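# Move the coaster can onto the turntable's orange spot

## Task

Pick up the can sitting on the coaster and set it upright on the orange mark of the turntable, without disturbing the other cans already standing on the turntable.

## Robot and tools

Robot: two arms, left_arm and right_arm, each with six joints and a parallel gripper whose fingers can fold. Calibrated bases in the scene frame: left_arm at (-0.010, +0.638, 0) m, quat_wxyz (+1.000, 0, 0, -0.007); right_arm at (+0.011, -0.595, 0) m, quat_wxyz (+1.000, 0, 0, +0.001). A two-camera stand sits behind the arms.

Frame: all hand positions, orientations and velocities are in the scene frame. Origin is at table-top height, halfway between the nominal bases; +x points out over the table, +z up, and left_arm is on the +y side (unrelated to image left/right). Reported hand poses can be a few cm off, more at long reach.

The row: every motion command is built from rows of 18 numbers, always covering both arms. First left_arm: six joint angles, then gripper position, force_limit, speed. Then the same nine for right_arm. Joint numbers are absolute target angles in radians, not offsets. Joint order inside each arm's block: forearm roll, waist, elbow, wrist roll, wrist pitch, shoulder. Waist, forearm roll and wrist pitch have flipped signs relative to the arm's native convention, in commands and in all results. Ranges (native signs): elbow -2.792 to 2.792; all others -6.283 to 6.283. Targets more than 0.010 rad beyond a range end (and farther out than now) are refused; slight overshoots get clipped, reported as "joint sent to its limit". Gripper numbers are each in [-1, 1]: position +1 = fully open (140 mm), pads touch near -0.8, -1 = close until blocked. force_limit sets squeeze (about 14 N at -1, 40 N at 0, 58 N at +1 for slow closes; faster closes squeeze harder). speed sets closing rate (about 30 mm/s at -1, 140 at 0, 250 at +1). To leave a gripper unchanged, resend its previous three numbers.

Tools:
- execute_actions(actions, cameras): actions is a list of actions; each action is up to 15 rows, one per 1/30 s step (0.5 s per action); a short action repeats its final row. Images are returned only for an empty actions list or when cameras names them. An empty list also reports scene number and other usually omitted lines.
- move(target, speed, blend, stop_force, zero, blocking, cameras): target is one 18-number row or a list of up to 15 rows (absolute joint goals); all joints interpolate together, so the hand follows a curve, with no obstacle avoidance. speed in rad/s for the joint with the farthest to go, 0.01 to 3.92, default 0.5 (a number or one per target). blend in rad rounds corners between listed targets; 0 stops at each. stop_force 10 to 80 N ends an arm's path when it feels that much resistance; use a low speed with it, omit it when pulling away from a contact, and don't rely on it for light objects. zero (default true) re-zeroes the force reading before the move. blocking=false returns early and lets a new move replace the running one; not allowed with stop_force. Result ends with a "move:" line: done, off_target, moving, held or fault, plus limits=held if steps were withheld.
- wait(seconds 0 to 10, cameras): hold commands and let time pass.
- stop(cameras): brake a running move.
- zoom_image(camera, region [x0,y0,x1,y1] pixels, at most 504 x 504): closer view of the latest image.
- finished_scene(scene 1 or 2): ends the scene irreversibly; call it only when the can stands on the orange spot without being held.

Cameras: cam_head_left, cam_head_right (fixed on one bar), cam_left_wrist, cam_right_wrist, each 896x504. Calibration is given with small errors.

Timing: a result may arrive with its last 9 control steps still pending; base the next angles on "Joint targets", not on Joint positions. Thinking lets the scene keep running. Joint drive speed and lead per step are capped, so large changes take several actions.

Result lines: Joint positions and Joint velocities per arm in the joint order above (rad, rad/s; "within noise" when still); Joint targets (current drive goals); Tool commands; end_effector_position (point between closed pads; fingertips extend about 33 mm past it at small gaps, 9 mm when wide open), quat, velocities; object_status: 0 moving, 1 blocked while opening, 2 blocked while closing (something is gripped), 3 reached target or pads met; position_measured in counts (3 open, 75 ≈ 100 mm, 139 ≈ 60 mm, 200 ≈ 20 mm, 230 pads touch). Joint torques, External joint torques and Flange force (gripper x y z axes, includes held weight, noisy) help detect contact. "joint command not followed" means the inter-arm clearance check altered targets. MOTOR HOT warns of an imminent over-temperature stop (30 to 60 s).

Gripping: close with position -1 and confirm object_status 2. Grip with the outer quarter of the pads near the fingertips; deeper grips let fingers fold and may hold loosely or slip. Pressing fingertips down onto the table folds them silently and spoils the next grip. To squeeze harder, raise force_limit and nudge position (e.g. -1 to -0.98); to soften, reopen and close slowly.

Avoid: contact torque over limits (waist, shoulder 316; elbow 148; wrist joints 41.8 N m) or 144 N on an arm causes a 10 s stop. Targets slightly past a firm contact can fault. Never let the arms press or grip each other. Don't drop the can, release it while moving, knock over the other turntable cans, or let anything leave the table. Move gently and smoothly; faster completion is better.

Each tool is called after ">>>" as a command line: name --argument value for each argument, lists and objects as JSON in quotes; but a table of rows of numbers goes row by row, as --pt "numbers of a row", without its own name.

## Session

>>> execute_actions --actions '[]'

Scene clock: 0.00 s.
left_arm: end_effector_position=(+0.7326, -0.2257, +0.2510) position_measured=3 object_status=3 end_effector_quat_wxyz=(+0.100, +0.799, -0.545, +0.233) | right_arm: end_effector_position=(+0.6772, -0.8395, +0.2039) position_measured=3 object_status=3 end_effector_quat_wxyz=(-0.045, +0.865, -0.455, +0.207)
Joint names: [forearm roll, waist, elbow, wrist roll, wrist pitch, shoulder]
Joint positions: left_arm=[0.078 0.858 0.942 1.924 -0.944 0.748] | right_arm=[-0.106 0.433 1.93 2.039 -0.667 0.126]
Joint velocities: within noise
Joint torques (N m): no reading
External joint torques (N m): no reading
Flange force (N): no reading
Joint targets: left_arm=[0.078 0.858 0.942 1.924 -0.944 0.748] | right_arm=[-0.106 0.433 1.930 2.039 -0.667 0.126]
Tool commands: left_gripper/position=+1.0 left_gripper/force_limit=+1.0 left_gripper/speed=+1.0 right_gripper/position=+1.0 right_gripper/force_limit=+1.0 right_gripper/speed=+1.0

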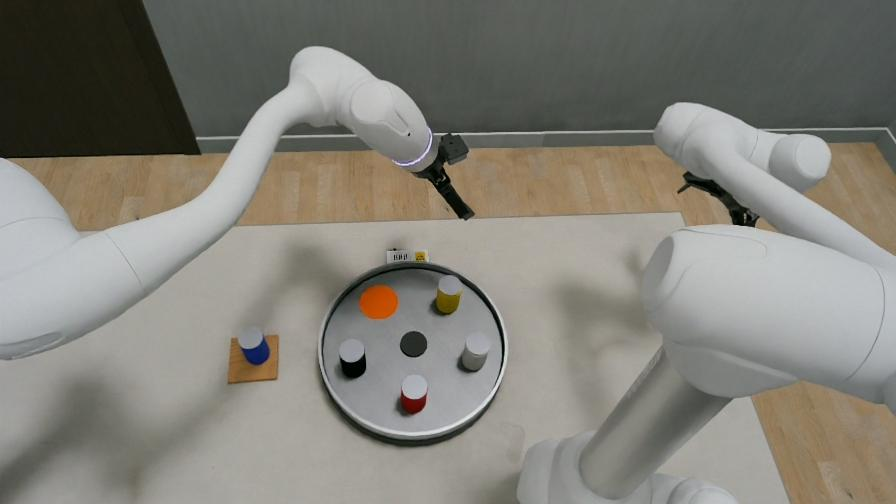

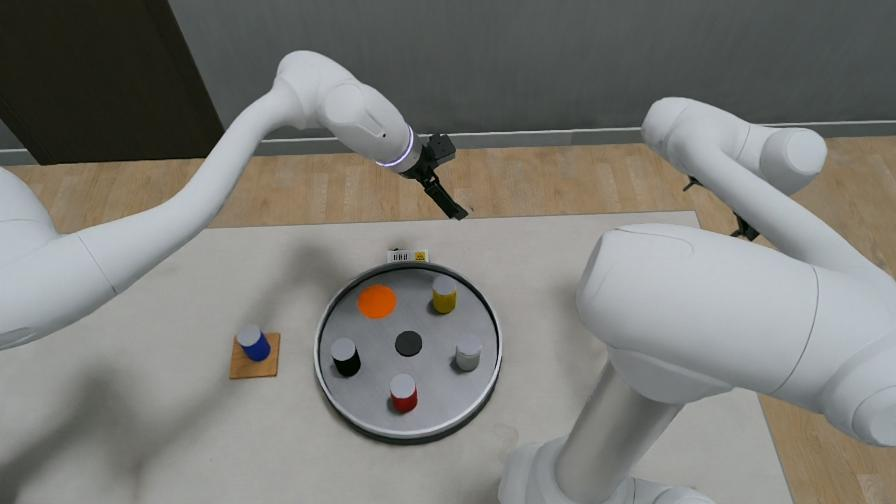

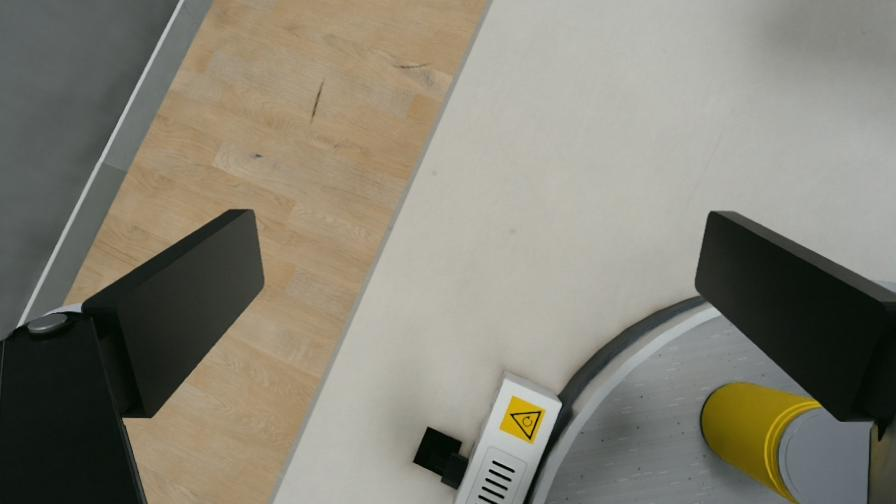

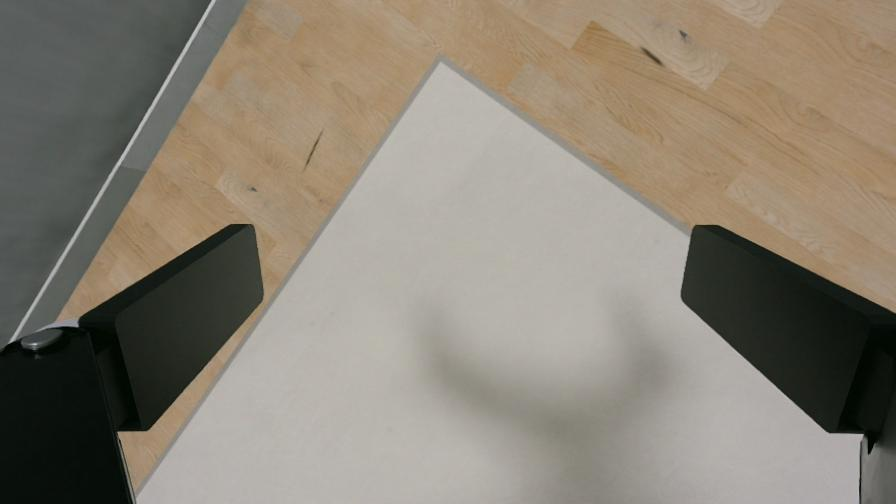

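>>> execute_actions --actions '[]' --cameras '["cam_head_left","cam_head_right"]'

>>> zoom_image --camera "cam_head_left" --region '[220, 240, 520, 440]'

>>> zoom_image --camera "cam_head_left" --region '[220, 315, 290, 390]'

>>> zoom_image --camera "cam_head_right" --region '[220, 315, 290, 390]'

Scene clock: 2.40 s.
left_arm: end_effector_position=(+0.7326, -0.2257, +0.2510) position_measured=3 object_status=3 end_effector_quat_wxyz=(+0.100, +0.799, -0.545, +0.233) | right_arm: end_effector_position=(+0.6772, -0.8395, +0.2039) position_measured=3 object_status=3 end_effector_quat_wxyz=(-0.045, +0.865, -0.455, +0.207)
Joint names: [forearm roll, waist, elbow, wrist roll, wrist pitch, shoulder]
Joint positions: left_arm=[0.078 0.858 0.942 1.924 -0.944 0.748] | right_arm=[-0.106 0.433 1.93 2.039 -0.667 0.126]
Joint velocities: within noise
Joint torques (N m): left_arm=[-3.54 -0.67 -41.21 -0.49 1.24 -113.86] | right_arm=[-3.59 0.21 -38.72 -0.66 1.2 -57.39]
External joint torques (N m): left_arm=[-0.61 0.74 -2.52 0.49 0.14 -1.6] | right_arm=[-0.32 -0.2 0.41 0.65 -0.07 6.13]
Flange force (N): left_arm=[6.3 -1.6 -0.5] | right_arm=[4.1 -4.4 8.3]
Joint targets: left_arm=[0.078 0.858 0.942 1.924 -0.944 0.748] | right_arm=[-0.106 0.433 1.930 2.039 -0.667 0.126]
Tool commands: left_gripper/position=+1.0 left_gripper/force_limit=+1.0 left_gripper/speed=+1.0 right_gripper/position=+1.0 right_gripper/force_limit=+1.0 right_gripper/speed=+1.0
Images, in order (width x height): cam_head_left 896x504, cam_head_right 896x504.

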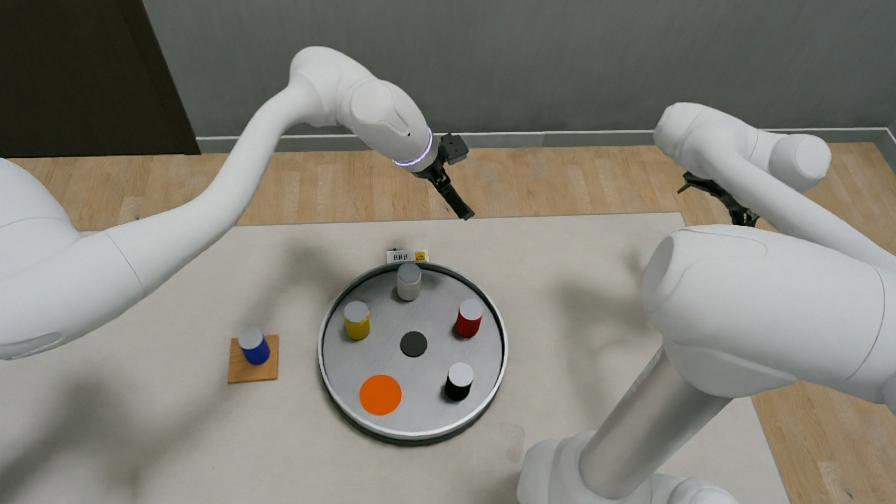

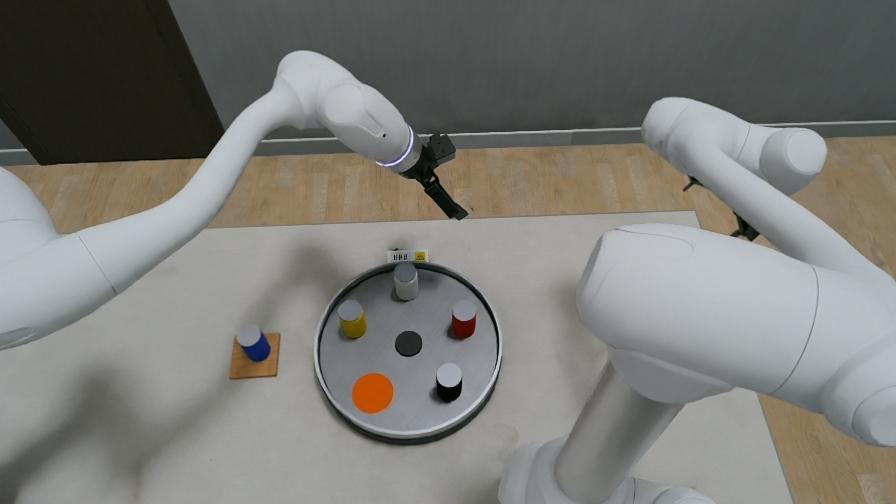

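Scaled by 1.680.

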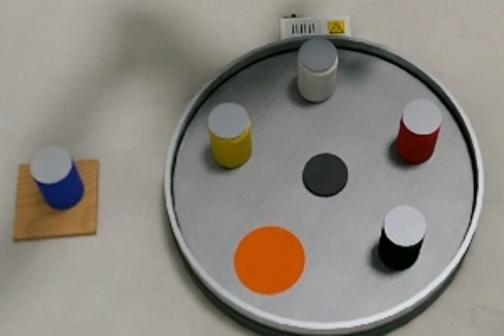

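Scaled by 6.720.

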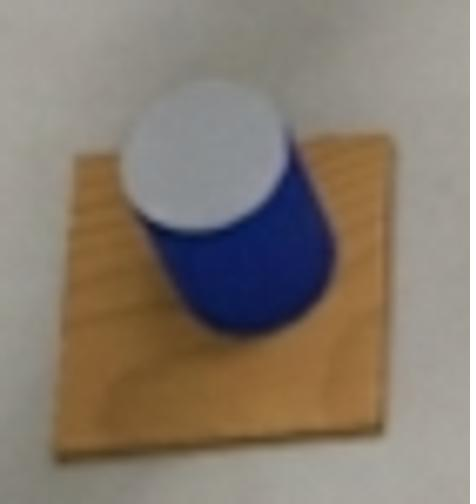

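Scaled by 6.720.

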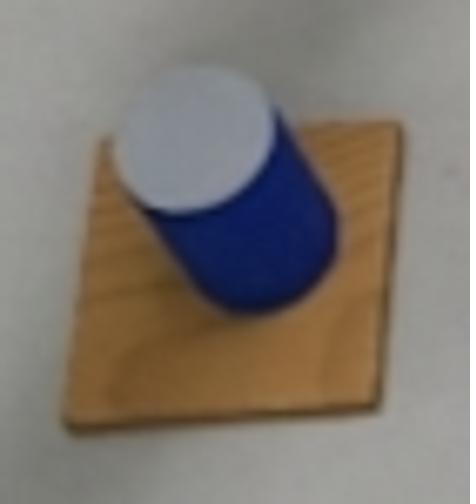

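>>> move --target '[0, 0.748, 1.776, 1.924, -1.1536, 0.2121, 0.3, -0.9, 0, -0.106, 0.433, 1.930, 2.039, -0.667, 0.126, 1, 1, 1]' --speed 1.0 --cameras '["cam_head_left","cam_left_wrist","cam_head_right"]'

>>> wait --seconds 0.5 --cameras '["cam_head_left"]'

Scene clock: 10.47 s.
left_arm: end_effector_position=(+0.4782, +0.2197, +0.1995) position_measured=91 object_status=3 end_effector_quat_wxyz=(+0.000, +0.848, -0.529, +0.000) | right_arm: end_effector_position=(+0.6772, -0.8398, +0.2041) position_measured=3 object_status=3 end_effector_quat_wxyz=(-0.044, +0.865, -0.455, +0.207)
Joint names: [forearm roll, waist, elbow, wrist roll, wrist pitch, shoulder]
Joint positions: left_arm=[0 0.748 1.776 1.924 -1.154 0.212] | right_arm=[-0.106 0.433 1.93 2.039 -0.667 0.126]
Joint torques (N m): left_arm=[-3.34 -1.03 -37.21 -0.56 -0.04 -60.57] | right_arm=[-3.54 0.09 -38.66 -0.64 1.19 -57.25]
External joint torques (N m): left_arm=[-0.67 1.04 -1.99 0.56 0.1 -0.79] | right_arm=[-0.37 -0.08 0.33 0.63 -0.06 6]
Flange force (N): left_arm=[2.6 -0.3 -2.6] | right_arm=[4.3 -4.1 8.1]
Joint targets: left_arm=[0.000 0.748 1.776 1.924 -1.154 0.212] | right_arm=[-0.106 0.433 1.930 2.039 -0.667 0.126]
move: done
camera_calibration:
cam_left_wrist: T_world_to_cam=[[-0.903384, -0.428596, -0.014219, 0.536716], [-0.404166, 0.83987, 0.362309, -0.0622233], [-0.143342, 0.333051, -0.93195, 0.32547], [0, 0, 0, 1]] pos_world=[0.506366, 0.173896, 0.333497]
Images, in order (width x height): cam_head_left 896x504, cam_head_right 896x504, cam_left_wrist 896x504.

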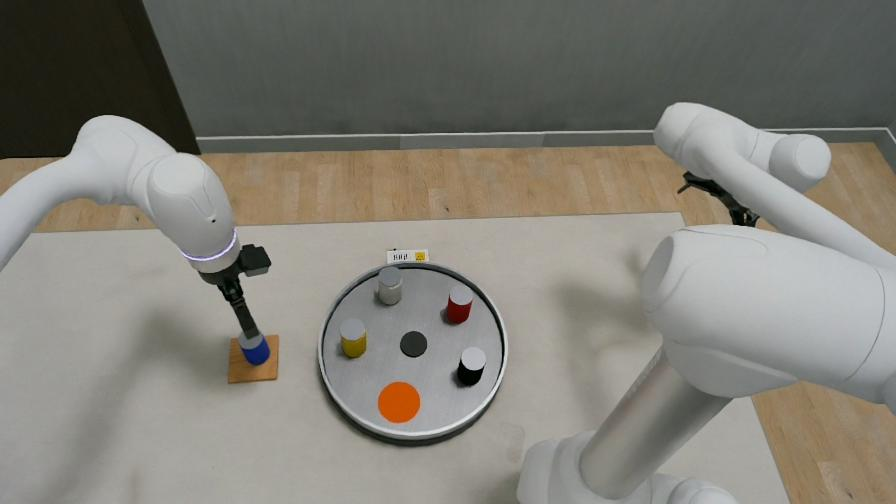

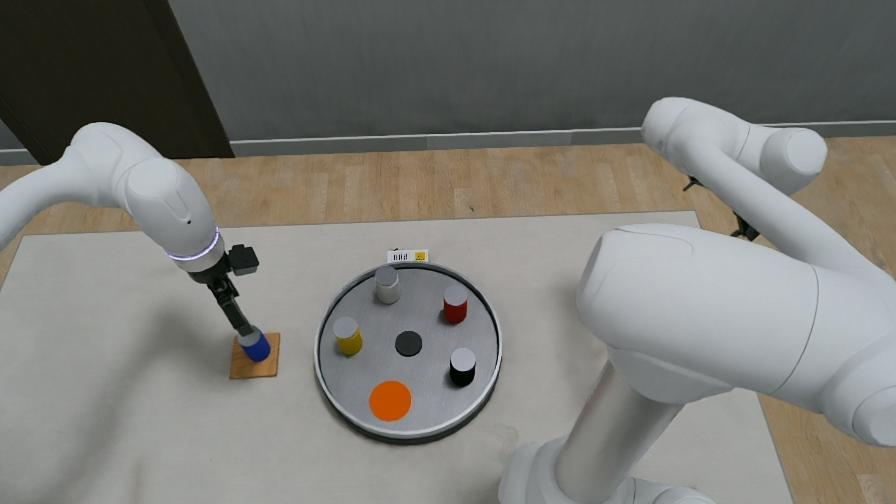

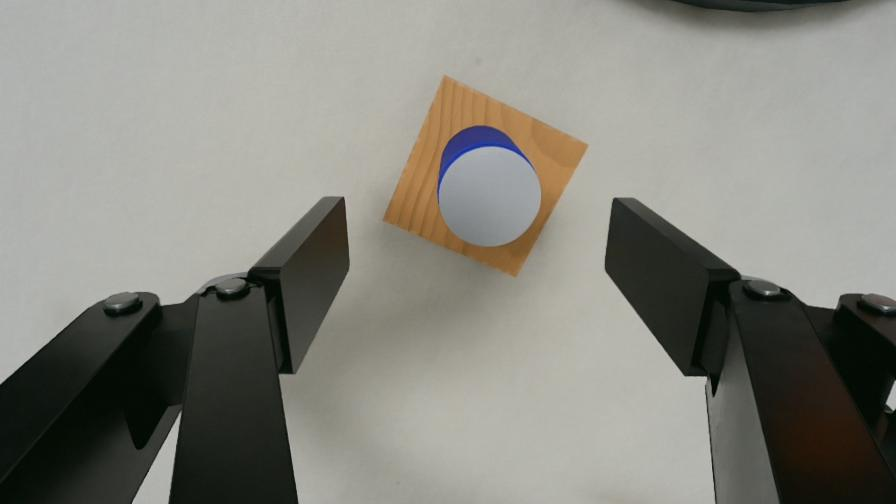

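Scene clock: 10.97 s.
left_arm: end_effector_position=(+0.4782, +0.2198, +0.1995) position_measured=91 object_status=3 end_effector_quat_wxyz=(+0.000, +0.848, -0.529, +0.000) | right_arm: end_effector_position=(+0.6772, -0.8398, +0.2041) position_measured=3 object_status=3 end_effector_quat_wxyz=(-0.044, +0.865, -0.455, +0.207)
Joint names: [forearm roll, waist, elbow, wrist roll, wrist pitch, shoulder]
Joint positions: left_arm=[0 0.748 1.776 1.924 -1.154 0.212] | right_arm=[-0.106 0.433 1.93 2.039 -0.667 0.126]
Joint torques (N m): left_arm=[-3.44 -1.85 -37.08 -0.49 -0.05 -60.02] | right_arm=[-3.55 -0.04 -38.87 -0.64 1.25 -57.32]
External joint torques (N m): left_arm=[-0.56 1.87 -2.06 0.49 0.1 -1.32] | right_arm=[-0.36 0.04 0.56 0.63 -0.12 6.07]
Flange force (N): left_arm=[2.5 1.3 -3.0] | right_arm=[4.1 -3.7 8.2]
Joint targets: left_arm=[0.000 0.748 1.776 1.924 -1.154 0.212] | right_arm=[-0.106 0.433 1.930 2.039 -0.667 0.126]
Tool commands: left_gripper/position=+0.3 left_gripper/force_limit=-0.9 left_gripper/speed=+0.0 right_gripper/position=+1.0 right_gripper/force_limit=+1.0 right_gripper/speed=+1.0
wait: 0.50 s; at rest by 0.17 s
Images, in order (width x height): cam_head_left 896x504.

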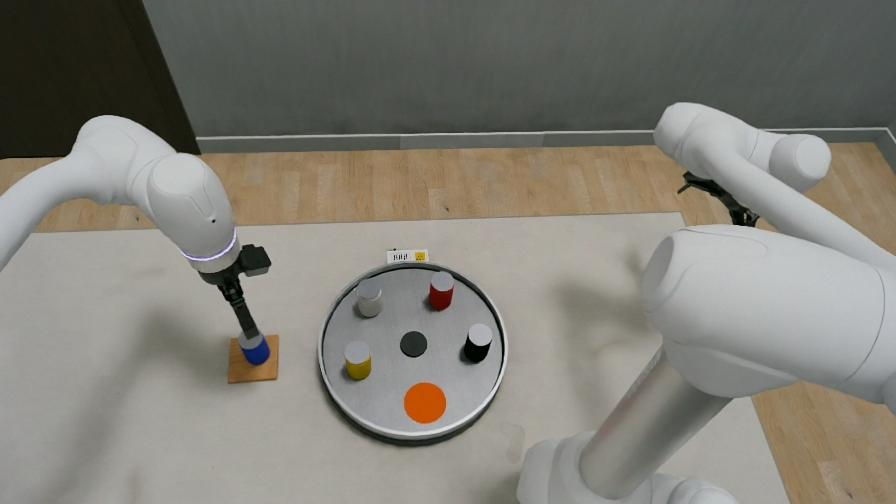

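>>> move --pt "0 0.7596 1.7984 1.924 -1.149 0.1942 0.3 -0.9 0 -0.106 0.433 1.930 2.039 -0.667 0.126 1 1 1" --pt "0 0.7596 1.8946 1.924 -0.9734 0.2736 -1 -0.1 -1 -0.106 0.433 1.930 2.039 -0.667 0.126 1 1 1" --pt "0 0.7596 1.7984 1.924 -1.149 0.1942 -1 -0.1 -1 -0.106 0.433 1.930 2.039 -0.667 0.126 1 1 1" --speed '[0.5,0.3,0.3]' --blend '[0.02,0,0]' --cameras '["cam_head_left","cam_left_wrist","cam_head_right"]'

Scene clock: 16.53 s.
left_arm: end_effector_position=(+0.4648, +0.2224, +0.1995) position_measured=152 object_status=2 end_effector_quat_wxyz=(+0.000, +0.845, -0.534, +0.000) | right_arm: end_effector_position=(+0.6772, -0.8398, +0.2041) position_measured=3 object_status=3 end_effector_quat_wxyz=(-0.044, +0.865, -0.455, +0.207)
Joint names: [forearm roll, waist, elbow, wrist roll, wrist pitch, shoulder]
Joint positions: left_arm=[0 0.76 1.798 1.924 -1.149 0.194] | right_arm=[-0.106 0.433 1.93 2.039 -0.667 0.126]
Joint torques (N m): left_arm=[-3.38 -0.74 -37.51 -0.49 -0.15 -59.63] | right_arm=[-3.55 0.14 -38.76 -0.7 1.22 -57.29]
External joint torques (N m): left_arm=[-0.61 0.74 -1.61 0.49 0.21 0.13] | right_arm=[-0.35 -0.13 0.44 0.68 -0.09 6.05]
Flange force (N): left_arm=[3.0 -0.9 -1.3] | right_arm=[4.1 -4.2 8.2]
Joint targets: left_arm=[0.000 0.760 1.798 1.924 -1.149 0.194] | right_arm=[-0.106 0.433 1.930 2.039 -0.667 0.126]
move: done; blend cut to 0.0112 rad at target 1
camera_calibration:
cam_left_wrist: T_world_to_cam=[[-0.908293, -0.418093, -0.0142462, 0.525753], [-0.394414, 0.844506, 0.362281, -0.075509], [-0.139436, 0.334676, -0.93196, 0.320455], [0, 0, 0, 1]] pos_world=[0.492439, 0.176333, 0.333497]
Images, in order (width x height): cam_head_left 896x504, cam_head_right 896x504, cam_left_wrist 896x504.

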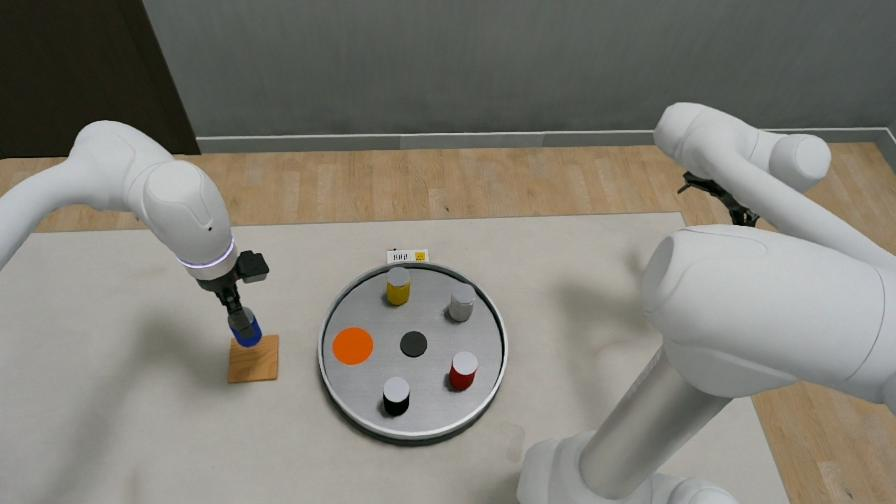

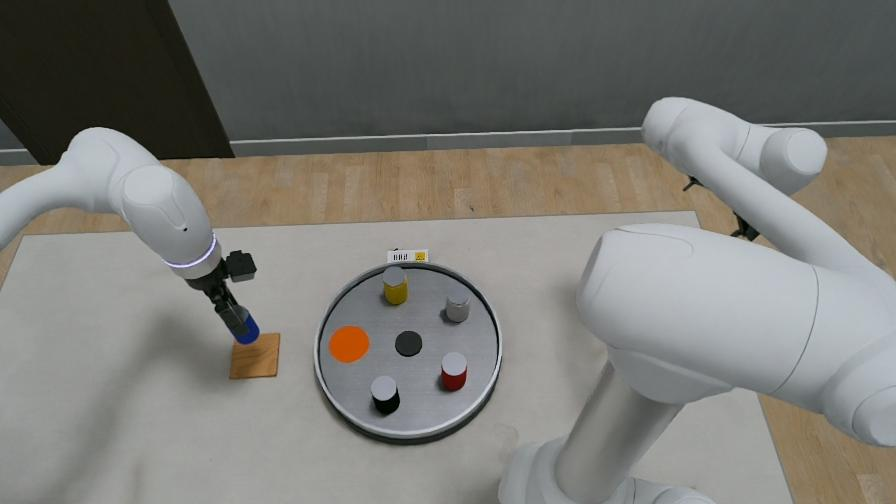

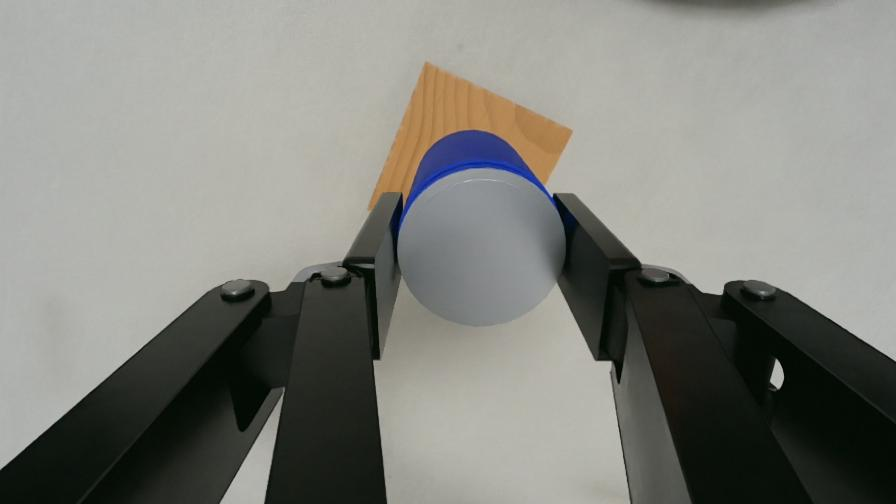

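>>> move --target '[0, 0.9151, 1.2799, 1.924, -1.3875, 0.4742, -1, -0.1, -1, -0.106, 0.433, 1.930, 2.039, -0.667, 0.126, 1, 1, 1]' --speed 0.6 --cameras '["cam_head_left","cam_left_wrist","cam_head_right"]'

>>> zoom_image --camera "cam_head_left" --region '[300, 220, 440, 360]'

>>> zoom_image --camera "cam_head_right" --region '[300, 220, 440, 360]'

Scene clock: 18.83 s.
left_arm: end_effector_position=(+0.5162, -0.0088, +0.2696) position_measured=152 object_status=2 end_effector_quat_wxyz=(+0.000, +0.801, -0.598, +0.000) | right_arm: end_effector_position=(+0.6772, -0.8398, +0.2041) position_measured=3 object_status=3 end_effector_quat_wxyz=(-0.044, +0.865, -0.455, +0.207)
Joint names: [forearm roll, waist, elbow, wrist roll, wrist pitch, shoulder]
Joint positions: left_arm=[0 0.915 1.28 1.924 -1.388 0.474] | right_arm=[-0.106 0.433 1.93 2.039 -0.667 0.126]
Joint torques (N m): left_arm=[-3.78 -0.74 -40.85 -0.5 -0.08 -90.23] | right_arm=[-3.56 0.08 -38.74 -0.67 1.24 -56.85]
External joint torques (N m): left_arm=[-0.52 0.8 -1.33 0.5 0.14 -0.14] | right_arm=[-0.34 -0.1 0.44 0.66 -0.11 5.57]
Flange force (N): left_arm=[2.9 -0.8 -1.6] | right_arm=[3.7 -3.9 7.5]
Joint targets: left_arm=[0.000 0.915 1.280 1.924 -1.387 0.474] | right_arm=[-0.106 0.433 1.930 2.039 -0.667 0.126]
move: done
camera_calibration:
cam_left_wrist: T_world_to_cam=[[-0.962084, -0.272384, -0.0142059, 0.50583], [-0.258848, 0.895376, 0.362353, 0.0451175], [-0.0859794, 0.352291, -0.931933, 0.442907], [0, 0, 0, 1]] pos_world=[0.53641, -0.0586493, 0.403597]
Images, in order (width x height): cam_head_left 896x504, cam_head_right 896x504, cam_left_wrist 896x504.

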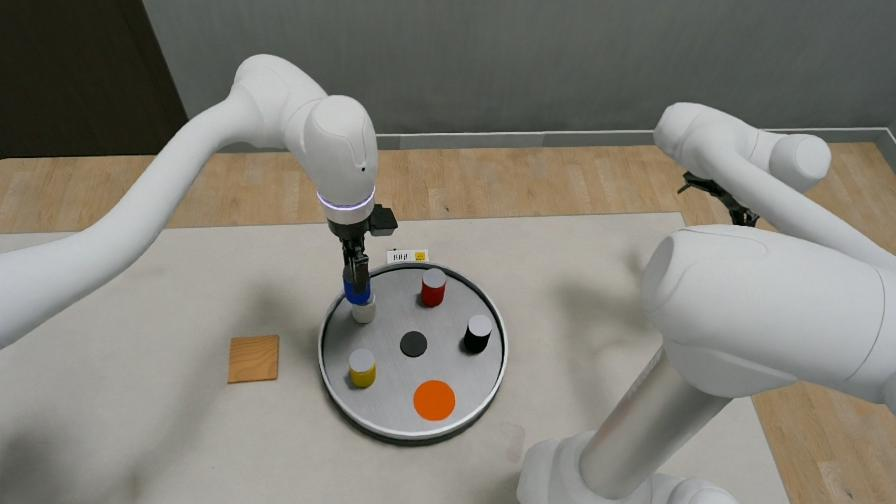

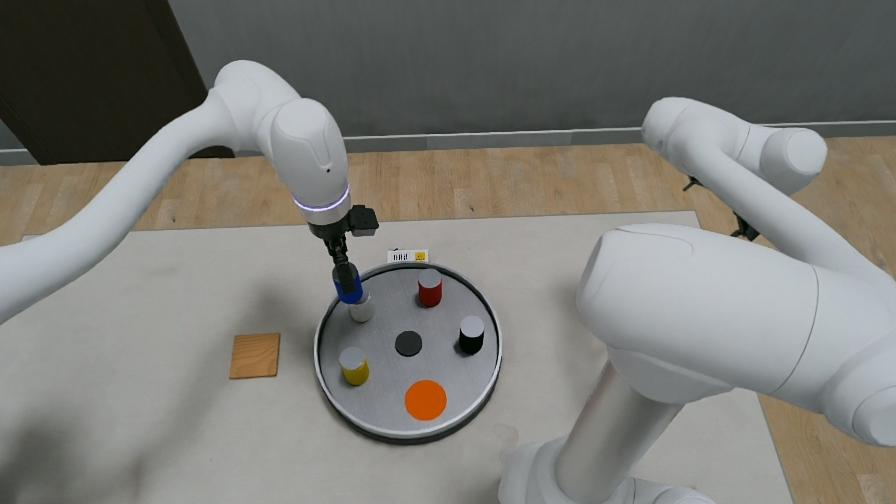

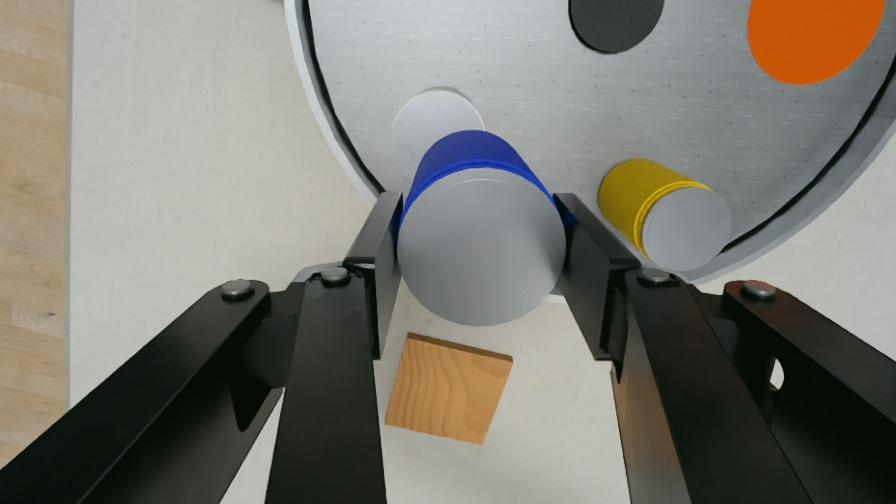

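Scaled by 3.600.

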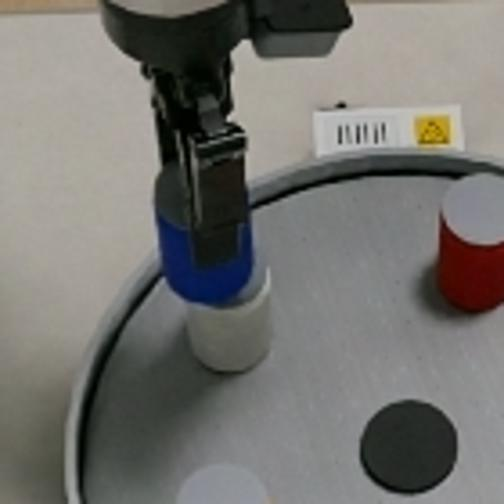

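Scaled by 3.600.

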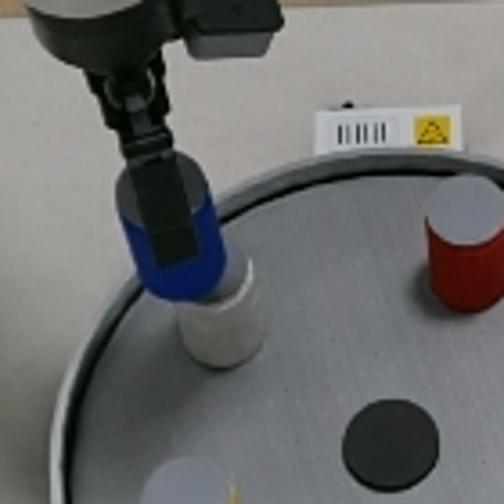

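>>> move --pt "0 1.0177 1.2799 2.110 -1.3875 0.4742 -1 -0.1 -1 -0.106 0.433 1.930 2.039 -0.667 0.126 1 1 1" --pt "0 1.0177 1.4034 2.110 -1.2176 0.5206 -1 -0.1 -1 -0.106 0.433 1.930 2.039 -0.667 0.126 1 1 1" --speed '[0.5,0.3]'

>>> move --target '[0, 1.0177, 1.4323, 2.110, -1.1706, 0.5387, -1, -0.1, -1, -0.106, 0.433, 1.930, 2.039, -0.667, 0.126, 1, 1, 1]' --speed 0.025 --stop_force 10 --cameras '["cam_head_left","cam_left_wrist"]'

>>> move --target '[0, 1.0177, 1.2799, 2.110, -1.3875, 0.4742, -1, -0.1, -1, -0.106, 0.433, 1.930, 2.039, -0.667, 0.126, 1, 1, 1]' --speed 0.4

Scene clock: 26.27 s.
left_arm: end_effector_position=(+0.4473, -0.0594, +0.1644) position_measured=152 object_status=2 end_effector_quat_wxyz=(+0.000, +0.707, -0.707, +0.000) | right_arm: end_effector_position=(+0.6772, -0.8398, +0.2041) position_measured=3 object_status=3 end_effector_quat_wxyz=(-0.044, +0.865, -0.455, +0.207)
Joint names: [forearm roll, waist, elbow, wrist roll, wrist pitch, shoulder]
Joint positions: left_arm=[0 1.018 1.403 2.11 -1.218 0.521] | right_arm=[-0.106 0.433 1.93 2.039 -0.667 0.126]
Joint torques (N m): left_arm=[-3.48 -0.84 -38.67 -0.45 -0.15 -92.62] | right_arm=[-3.55 -0.03 -38.76 -0.68 1.22 -57.35]
External joint torques (N m): left_arm=[-0.63 0.83 -1.62 0.45 0.19 -0.57] | right_arm=[-0.36 0.04 0.44 0.66 -0.09 6.1]
Flange force (N): left_arm=[2.7 -1.2 -1.7] | right_arm=[4.3 -4.0 8.2]
Joint targets: left_arm=[0.000 1.018 1.403 2.110 -1.218 0.521] | right_arm=[-0.106 0.433 1.930 2.039 -0.667 0.126]
move: done

Scene clock: 28.17 s.
left_arm: end_effector_position=(+0.4474, -0.0596, +0.1436) position_measured=152 object_status=2 end_effector_quat_wxyz=(+0.000, +0.707, -0.707, +0.000) | right_arm: end_effector_position=(+0.6772, -0.8398, +0.2041) position_measured=3 object_status=3 end_effector_quat_wxyz=(-0.044, +0.865, -0.455, +0.207)
Joint names: [forearm roll, waist, elbow, wrist roll, wrist pitch, shoulder]
Joint positions: left_arm=[0 1.018 1.423 2.11 -1.185 0.533] | right_arm=[-0.106 0.433 1.93 2.039 -0.667 0.126]
Joint torques (N m): left_arm=[-4.45 -3.06 -31.63 -0.44 0.63 -80.77] | right_arm=[-3.58 0.12 -38.69 -0.67 1.24 -57.1]
External joint torques (N m): left_arm=[0.41 3.07 -8.07 0.44 -0.58 -12.66] | right_arm=[-0.32 -0.14 0.39 0.65 -0.11 5.82]
Flange force (N): left_arm=[2.5 2.1 -16.3] | right_arm=[4.0 -4.2 7.8]
Joint targets: left_arm=[0.000 1.018 1.423 2.110 -1.185 0.533] | right_arm=[-0.106 0.433 1.930 2.039 -0.667 0.126]
move: contact (left_arm); left_arm: the wrist pitch is farthest, 0.014 rad from its target
camera_calibration:
cam_left_wrist: T_world_to_cam=[[-0.999818, 0.0126875, -0.0142571, 0.457838], [0.00666532, 0.932123, 0.36208, 0.00187523], [0.0178832, 0.361919, -0.932038, 0.291564], [0, 0, 0, 1]] pos_world=[0.452528, -0.113079, 0.277597]
Images, in order (width x height): cam_head_left 896x504, cam_left_wrist 896x504.

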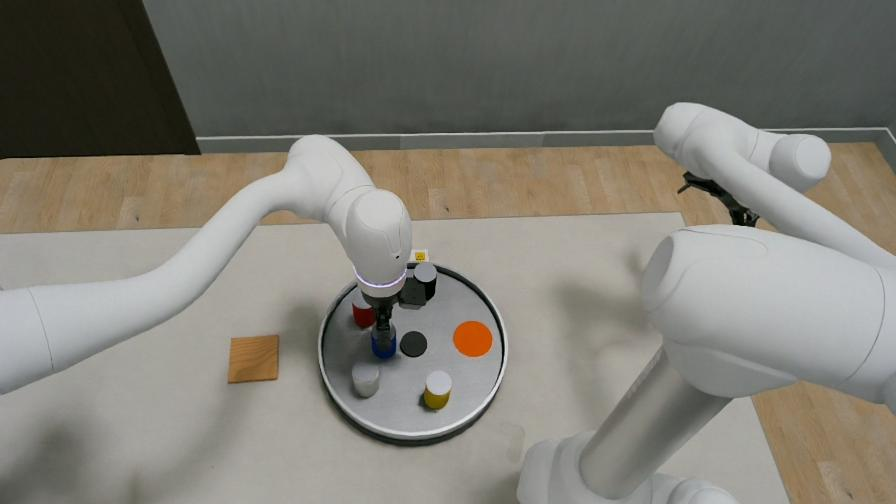

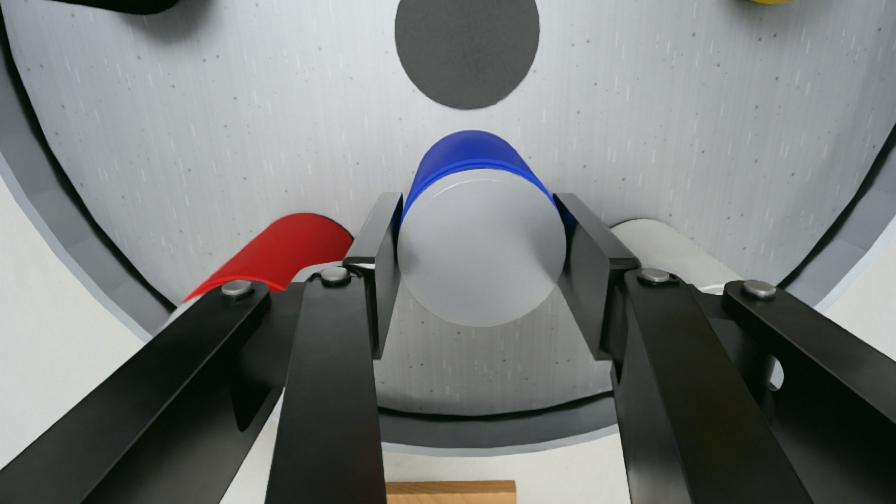

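Scene clock: 29.03 s.
left_arm: end_effector_position=(+0.4472, -0.0592, +0.2697) position_measured=152 object_status=2 end_effector_quat_wxyz=(+0.000, +0.707, -0.707, +0.000) | right_arm: end_effector_position=(+0.6772, -0.8398, +0.2041) position_measured=3 object_status=3 end_effector_quat_wxyz=(-0.044, +0.865, -0.455, +0.207)
Joint names: [forearm roll, waist, elbow, wrist roll, wrist pitch, shoulder]
Joint positions: left_arm=[0 1.018 1.28 2.11 -1.387 0.474] | right_arm=[-0.106 0.433 1.93 2.039 -0.667 0.126]
Joint torques (N m): left_arm=[-3.75 -0.91 -40.63 -0.46 -0.13 -90.01] | right_arm=[-3.54 0.02 -38.82 -0.69 1.25 -57.11]
External joint torques (N m): left_arm=[-0.55 0.95 -1.55 0.46 0.18 -0.36] | right_arm=[-0.37 -0.01 0.49 0.67 -0.11 5.85]
Flange force (N): left_arm=[2.9 -1.2 -1.9] | right_arm=[3.9 -3.9 7.9]
Joint targets: left_arm=[0.000 1.018 1.280 2.110 -1.387 0.474] | right_arm=[-0.106 0.433 1.930 2.039 -0.667 0.126]
move: done

>>> move --target '[0, 0.9716, 1.4541, 0.585, -1.2935, 0.3940, -1, -0.1, -1, -0.106, 0.433, 1.930, 2.039, -0.667, 0.126, 1, 1, 1]' --speed 1.2 --cameras '["cam_head_left"]'

Scene clock: 32.07 s.
left_arm: end_effector_position=(+0.4474, +0.0101, +0.2394) position_measured=152 object_status=2 end_effector_quat_wxyz=(+0.000, +1.000, +0.000, +0.000) | right_arm: end_effector_position=(+0.6772, -0.8398, +0.2041) position_measured=3 object_status=3 end_effector_quat_wxyz=(-0.044, +0.865, -0.455, +0.207)
Joint names: [forearm roll, waist, elbow, wrist roll, wrist pitch, shoulder]
Joint positions: left_arm=[0 0.972 1.454 0.585 -1.294 0.394] | right_arm=[-0.106 0.433 1.93 2.039 -0.667 0.126]
Joint torques (N m): left_arm=[-3.69 -1.18 -40.12 -0.55 -0.06 -82.13] | right_arm=[-3.55 0.26 -38.79 -0.69 1.23 -57.14]
External joint torques (N m): left_arm=[-0.57 1.18 -1.05 0.55 0.09 0.5] | right_arm=[-0.36 -0.23 0.49 0.68 -0.1 5.9]
Flange force (N): left_arm=[1.1 3.0 -0.9] | right_arm=[3.8 -4.2 8.0]
Joint targets: left_arm=[0.000 0.972 1.454 0.585 -1.294 0.394] | right_arm=[-0.106 0.433 1.930 2.039 -0.667 0.126]
move: done
Images, in order (width x height): cam_head_left 896x504.

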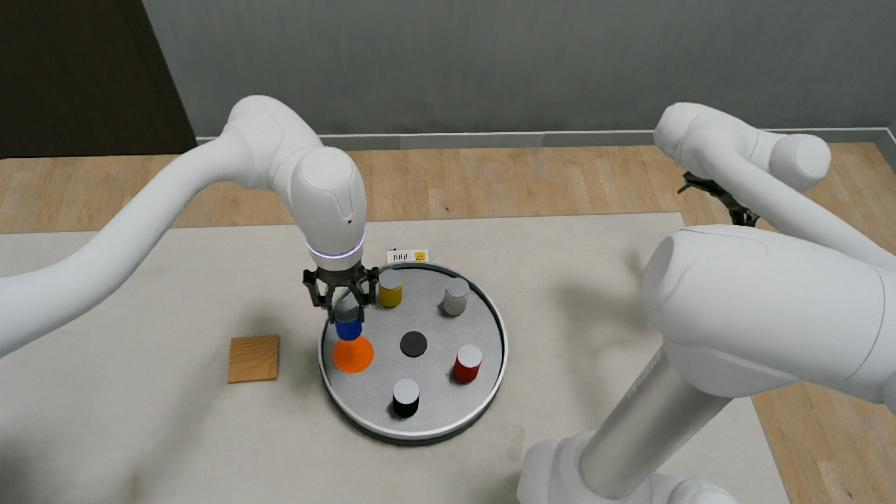

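>>> wait --seconds 0.5

Scene clock: 32.97 s.
left_arm: end_effector_position=(+0.4474, +0.0102, +0.2394) position_measured=152 object_status=2 end_effector_quat_wxyz=(+0.000, +1.000, +0.000, +0.000) | right_arm: end_effector_position=(+0.6772, -0.8398, +0.2041) position_measured=3 object_status=3 end_effector_quat_wxyz=(-0.044, +0.865, -0.455, +0.207)
Joint names: [forearm roll, waist, elbow, wrist roll, wrist pitch, shoulder]
Joint positions: left_arm=[0 0.972 1.454 0.585 -1.293 0.394] | right_arm=[-0.106 0.433 1.93 2.039 -0.667 0.126]
Joint torques (N m): left_arm=[-3.69 -1.45 -39.81 -0.51 -0.08 -82.04] | right_arm=[-3.56 0.54 -38.76 -0.71 1.27 -57.21]
External joint torques (N m): left_arm=[-0.57 1.43 -1.4 0.5 0.11 0.3] | right_arm=[-0.34 -0.53 0.45 0.7 -0.14 5.94]
Flange force (N): left_arm=[1.1 3.5 -1.4] | right_arm=[3.6 -4.8 8.0]
Joint targets: left_arm=[0.000 0.972 1.454 0.585 -1.294 0.394] | right_arm=[-0.106 0.433 1.930 2.039 -0.667 0.126]
Tool commands: left_gripper/position=-1.0 left_gripper/force_limit=-0.1 left_gripper/speed=-1.0 right_gripper/position=+1.0 right_gripper/force_limit=+1.0 right_gripper/speed=+1.0
wait: 0.50 s; at rest from the start

>>> wait --seconds 4.8

>>> move --target '[0, 0.9716, 1.5568, 0.585, -1.1372, 0.4476, -1, -0.1, -1, -0.106, 0.433, 1.930, 2.039, -0.667, 0.126, 1, 1, 1]' --speed 0.5 --blocking false

>>> execute_actions --actions '[[[0, 0.9716, 1.5568, 0.585, -1.1372, 0.4476, -1, -0.1, -1, -0.106, 0.433, 1.930, 2.039, -0.667, 0.126, 1, 1, 1]],[[0, 0.9716, 1.5568, 0.585, -1.1372, 0.4476, 0.5, -0.1, 0, -0.106, 0.433, 1.930, 2.039, -0.667, 0.126, 1, 1, 1]]]'

>>> move --target '[0, 0.9716, 1.4541, 0.585, -1.2935, 0.3940, 0.5, -0.1, 0, -0.106, 0.433, 1.930, 2.039, -0.667, 0.126, 1, 1, 1]' --speed 0.3 --cameras '["cam_head_left","cam_head_right"]'

Scene clock: 38.63 s.
left_arm: end_effector_position=(+0.4474, +0.0102, +0.2394) position_measured=152 object_status=2 end_effector_quat_wxyz=(+0.000, +1.000, +0.000, +0.000) | right_arm: end_effector_position=(+0.6772, -0.8398, +0.2041) position_measured=3 object_status=3 end_effector_quat_wxyz=(-0.044, +0.865, -0.455, +0.207)
Joint names: [forearm roll, waist, elbow, wrist roll, wrist pitch, shoulder]
Joint positions: left_arm=[0 0.972 1.454 0.585 -1.293 0.394] | right_arm=[-0.106 0.433 1.93 2.039 -0.667 0.126]
Joint torques (N m): left_arm=[-3.62 -0.74 -39.84 -0.5 -0.17 -82.16] | right_arm=[-3.54 0.15 -38.82 -0.69 1.22 -57.17]
External joint torques (N m): left_arm=[-0.64 0.77 -1.29 0.5 0.21 0.6] | right_arm=[-0.36 -0.15 0.5 0.68 -0.09 5.91]
Flange force (N): left_arm=[1.9 3.2 -0.9] | right_arm=[3.8 -4.1 8.0]
Joint targets: left_arm=[0.000 0.972 1.454 0.585 -1.294 0.394] | right_arm=[-0.106 0.433 1.930 2.039 -0.667 0.126]
Tool commands: left_gripper/position=-1.0 left_gripper/force_limit=-0.1 left_gripper/speed=-1.0 right_gripper/position=+1.0 right_gripper/force_limit=+1.0 right_gripper/speed=+1.0
wait: 4.80 s; at rest from the start

Scene clock: 39.13 s.
left_arm: end_effector_position=(+0.4475, +0.0100, +0.1495) position_measured=152 object_status=2 end_effector_quat_wxyz=(+0.000, +1.000, +0.000, +0.000) end_effector_velocity=(-0.007, +0.011, -0.167) end_effector_angular_velocity=(+0.008, +0.005, +0.001) | right_arm: end_effector_position=(+0.6772, -0.8398, +0.2041) position_measured=3 object_status=3 end_effector_quat_wxyz=(-0.044, +0.865, -0.455, +0.207)
Joint names: [forearm roll, waist, elbow, wrist roll, wrist pitch, shoulder]
Joint positions: left_arm=[0 0.972 1.551 0.585 -1.147 0.445] | right_arm=[-0.106 0.433 1.93 2.039 -0.667 0.126]
Joint velocities: left_arm=[0 0 0.181 -0.001 0.268 0.096] | right_arm=[within noise]
Joint torques (N m): left_arm=[-4.29 -1.57 -45.26 -0.48 -0.01 -103.3] | right_arm=[-3.54 0 -38.75 -0.64 1.24 -57.44]
External joint torques (N m): left_arm=[-0.55 0.9 -1.59 0.48 0.08 3.32] | right_arm=[-0.37 0 0.44 0.63 -0.11 6.17]
Flange force (N): left_arm=[4.5 7.1 0.8] | right_arm=[4.4 -4.0 8.3]
Joint targets: left_arm=[0.000 0.972 1.557 0.585 -1.137 0.448] | right_arm=[-0.106 0.433 1.930 2.039 -0.667 0.126]
Tool commands: left_gripper/position=-1.0 left_gripper/force_limit=-0.1 left_gripper/speed=-1.0 right_gripper/position=+1.0 right_gripper/force_limit=+1.0 right_gripper/speed=+1.0
move: running

execute_actions rows are refused until a result has shown your move's end: call wait (it returns as soon as the move ends) or stop first; nothing of this call was run

not run: a call was refused earlier in this reply.

>>> move --target '[0, 0.9716, 1.4541, 0.585, -1.2935, 0.3940, -1, -0.1, -1, -0.106, 0.433, 1.930, 2.039, -0.667, 0.126, 1, 1, 1]' --speed 0.5 --cameras '["cam_head_left"]'

Scene clock: 40.20 s.
left_arm: end_effector_position=(+0.4474, +0.0102, +0.2394) position_measured=152 object_status=2 end_effector_quat_wxyz=(+0.000, +1.000, +0.000, +0.000) | right_arm: end_effector_position=(+0.6772, -0.8398, +0.2041) position_measured=3 object_status=3 end_effector_quat_wxyz=(-0.044, +0.865, -0.455, +0.207)
Joint names: [forearm roll, waist, elbow, wrist roll, wrist pitch, shoulder]
Joint positions: left_arm=[0 0.972 1.454 0.585 -1.293 0.394] | right_arm=[-0.106 0.433 1.93 2.039 -0.667 0.126]
Joint torques (N m): left_arm=[-3.64 -0.43 -39.66 -0.48 -0.1 -81.76] | right_arm=[-3.51 0.08 -38.79 -0.67 1.23 -57.43]
External joint torques (N m): left_arm=[-0.63 0.46 -1.52 0.48 0.14 0.11] | right_arm=[-0.39 -0.08 0.45 0.66 -0.1 6.14]
Flange force (N): left_arm=[2.1 2.8 -1.6] | right_arm=[4.2 -4.1 8.3]
Joint targets: left_arm=[0.000 0.972 1.454 0.585 -1.294 0.394] | right_arm=[-0.106 0.433 1.930 2.039 -0.667 0.126]
earlier move: done
move: done
Images, in order (width x height): cam_head_left 896x504.

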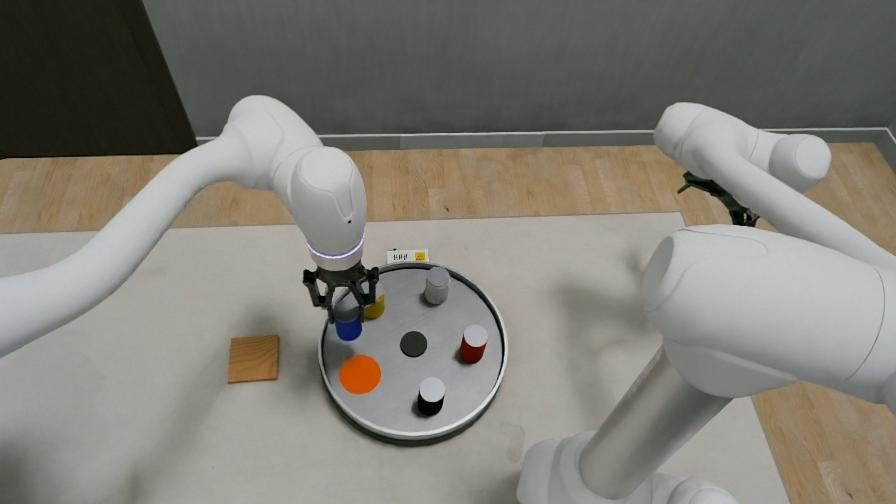

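>>> wait --seconds 2.5

Scene clock: 43.63 s.
left_arm: end_effector_position=(+0.4474, +0.0102, +0.2394) position_measured=152 object_status=2 end_effector_quat_wxyz=(+0.000, +1.000, +0.000, +0.000) | right_arm: end_effector_position=(+0.6772, -0.8398, +0.2041) position_measured=3 object_status=3 end_effector_quat_wxyz=(-0.044, +0.865, -0.455, +0.207)
Joint names: [forearm roll, waist, elbow, wrist roll, wrist pitch, shoulder]
Joint positions: left_arm=[0 0.972 1.454 0.585 -1.294 0.394] | right_arm=[-0.106 0.433 1.93 2.039 -0.667 0.126]
Joint torques (N m): left_arm=[-3.65 -0.68 -39.76 -0.51 -0.15 -82.13] | right_arm=[-3.55 0.24 -38.87 -0.67 1.2 -57.05]
External joint torques (N m): left_arm=[-0.63 0.62 -1.51 0.51 0.18 0.23] | right_arm=[-0.35 -0.25 0.54 0.66 -0.07 5.78]
Flange force (N): left_arm=[2.0 3.0 -1.4] | right_arm=[3.5 -4.1 7.9]
Joint targets: left_arm=[0.000 0.972 1.454 0.585 -1.294 0.394] | right_arm=[-0.106 0.433 1.930 2.039 -0.667 0.126]
Tool commands: left_gripper/position=-1.0 left_gripper/force_limit=-0.1 left_gripper/speed=-1.0 right_gripper/position=+1.0 right_gripper/force_limit=+1.0 right_gripper/speed=+1.0
wait: 2.50 s; at rest from the start


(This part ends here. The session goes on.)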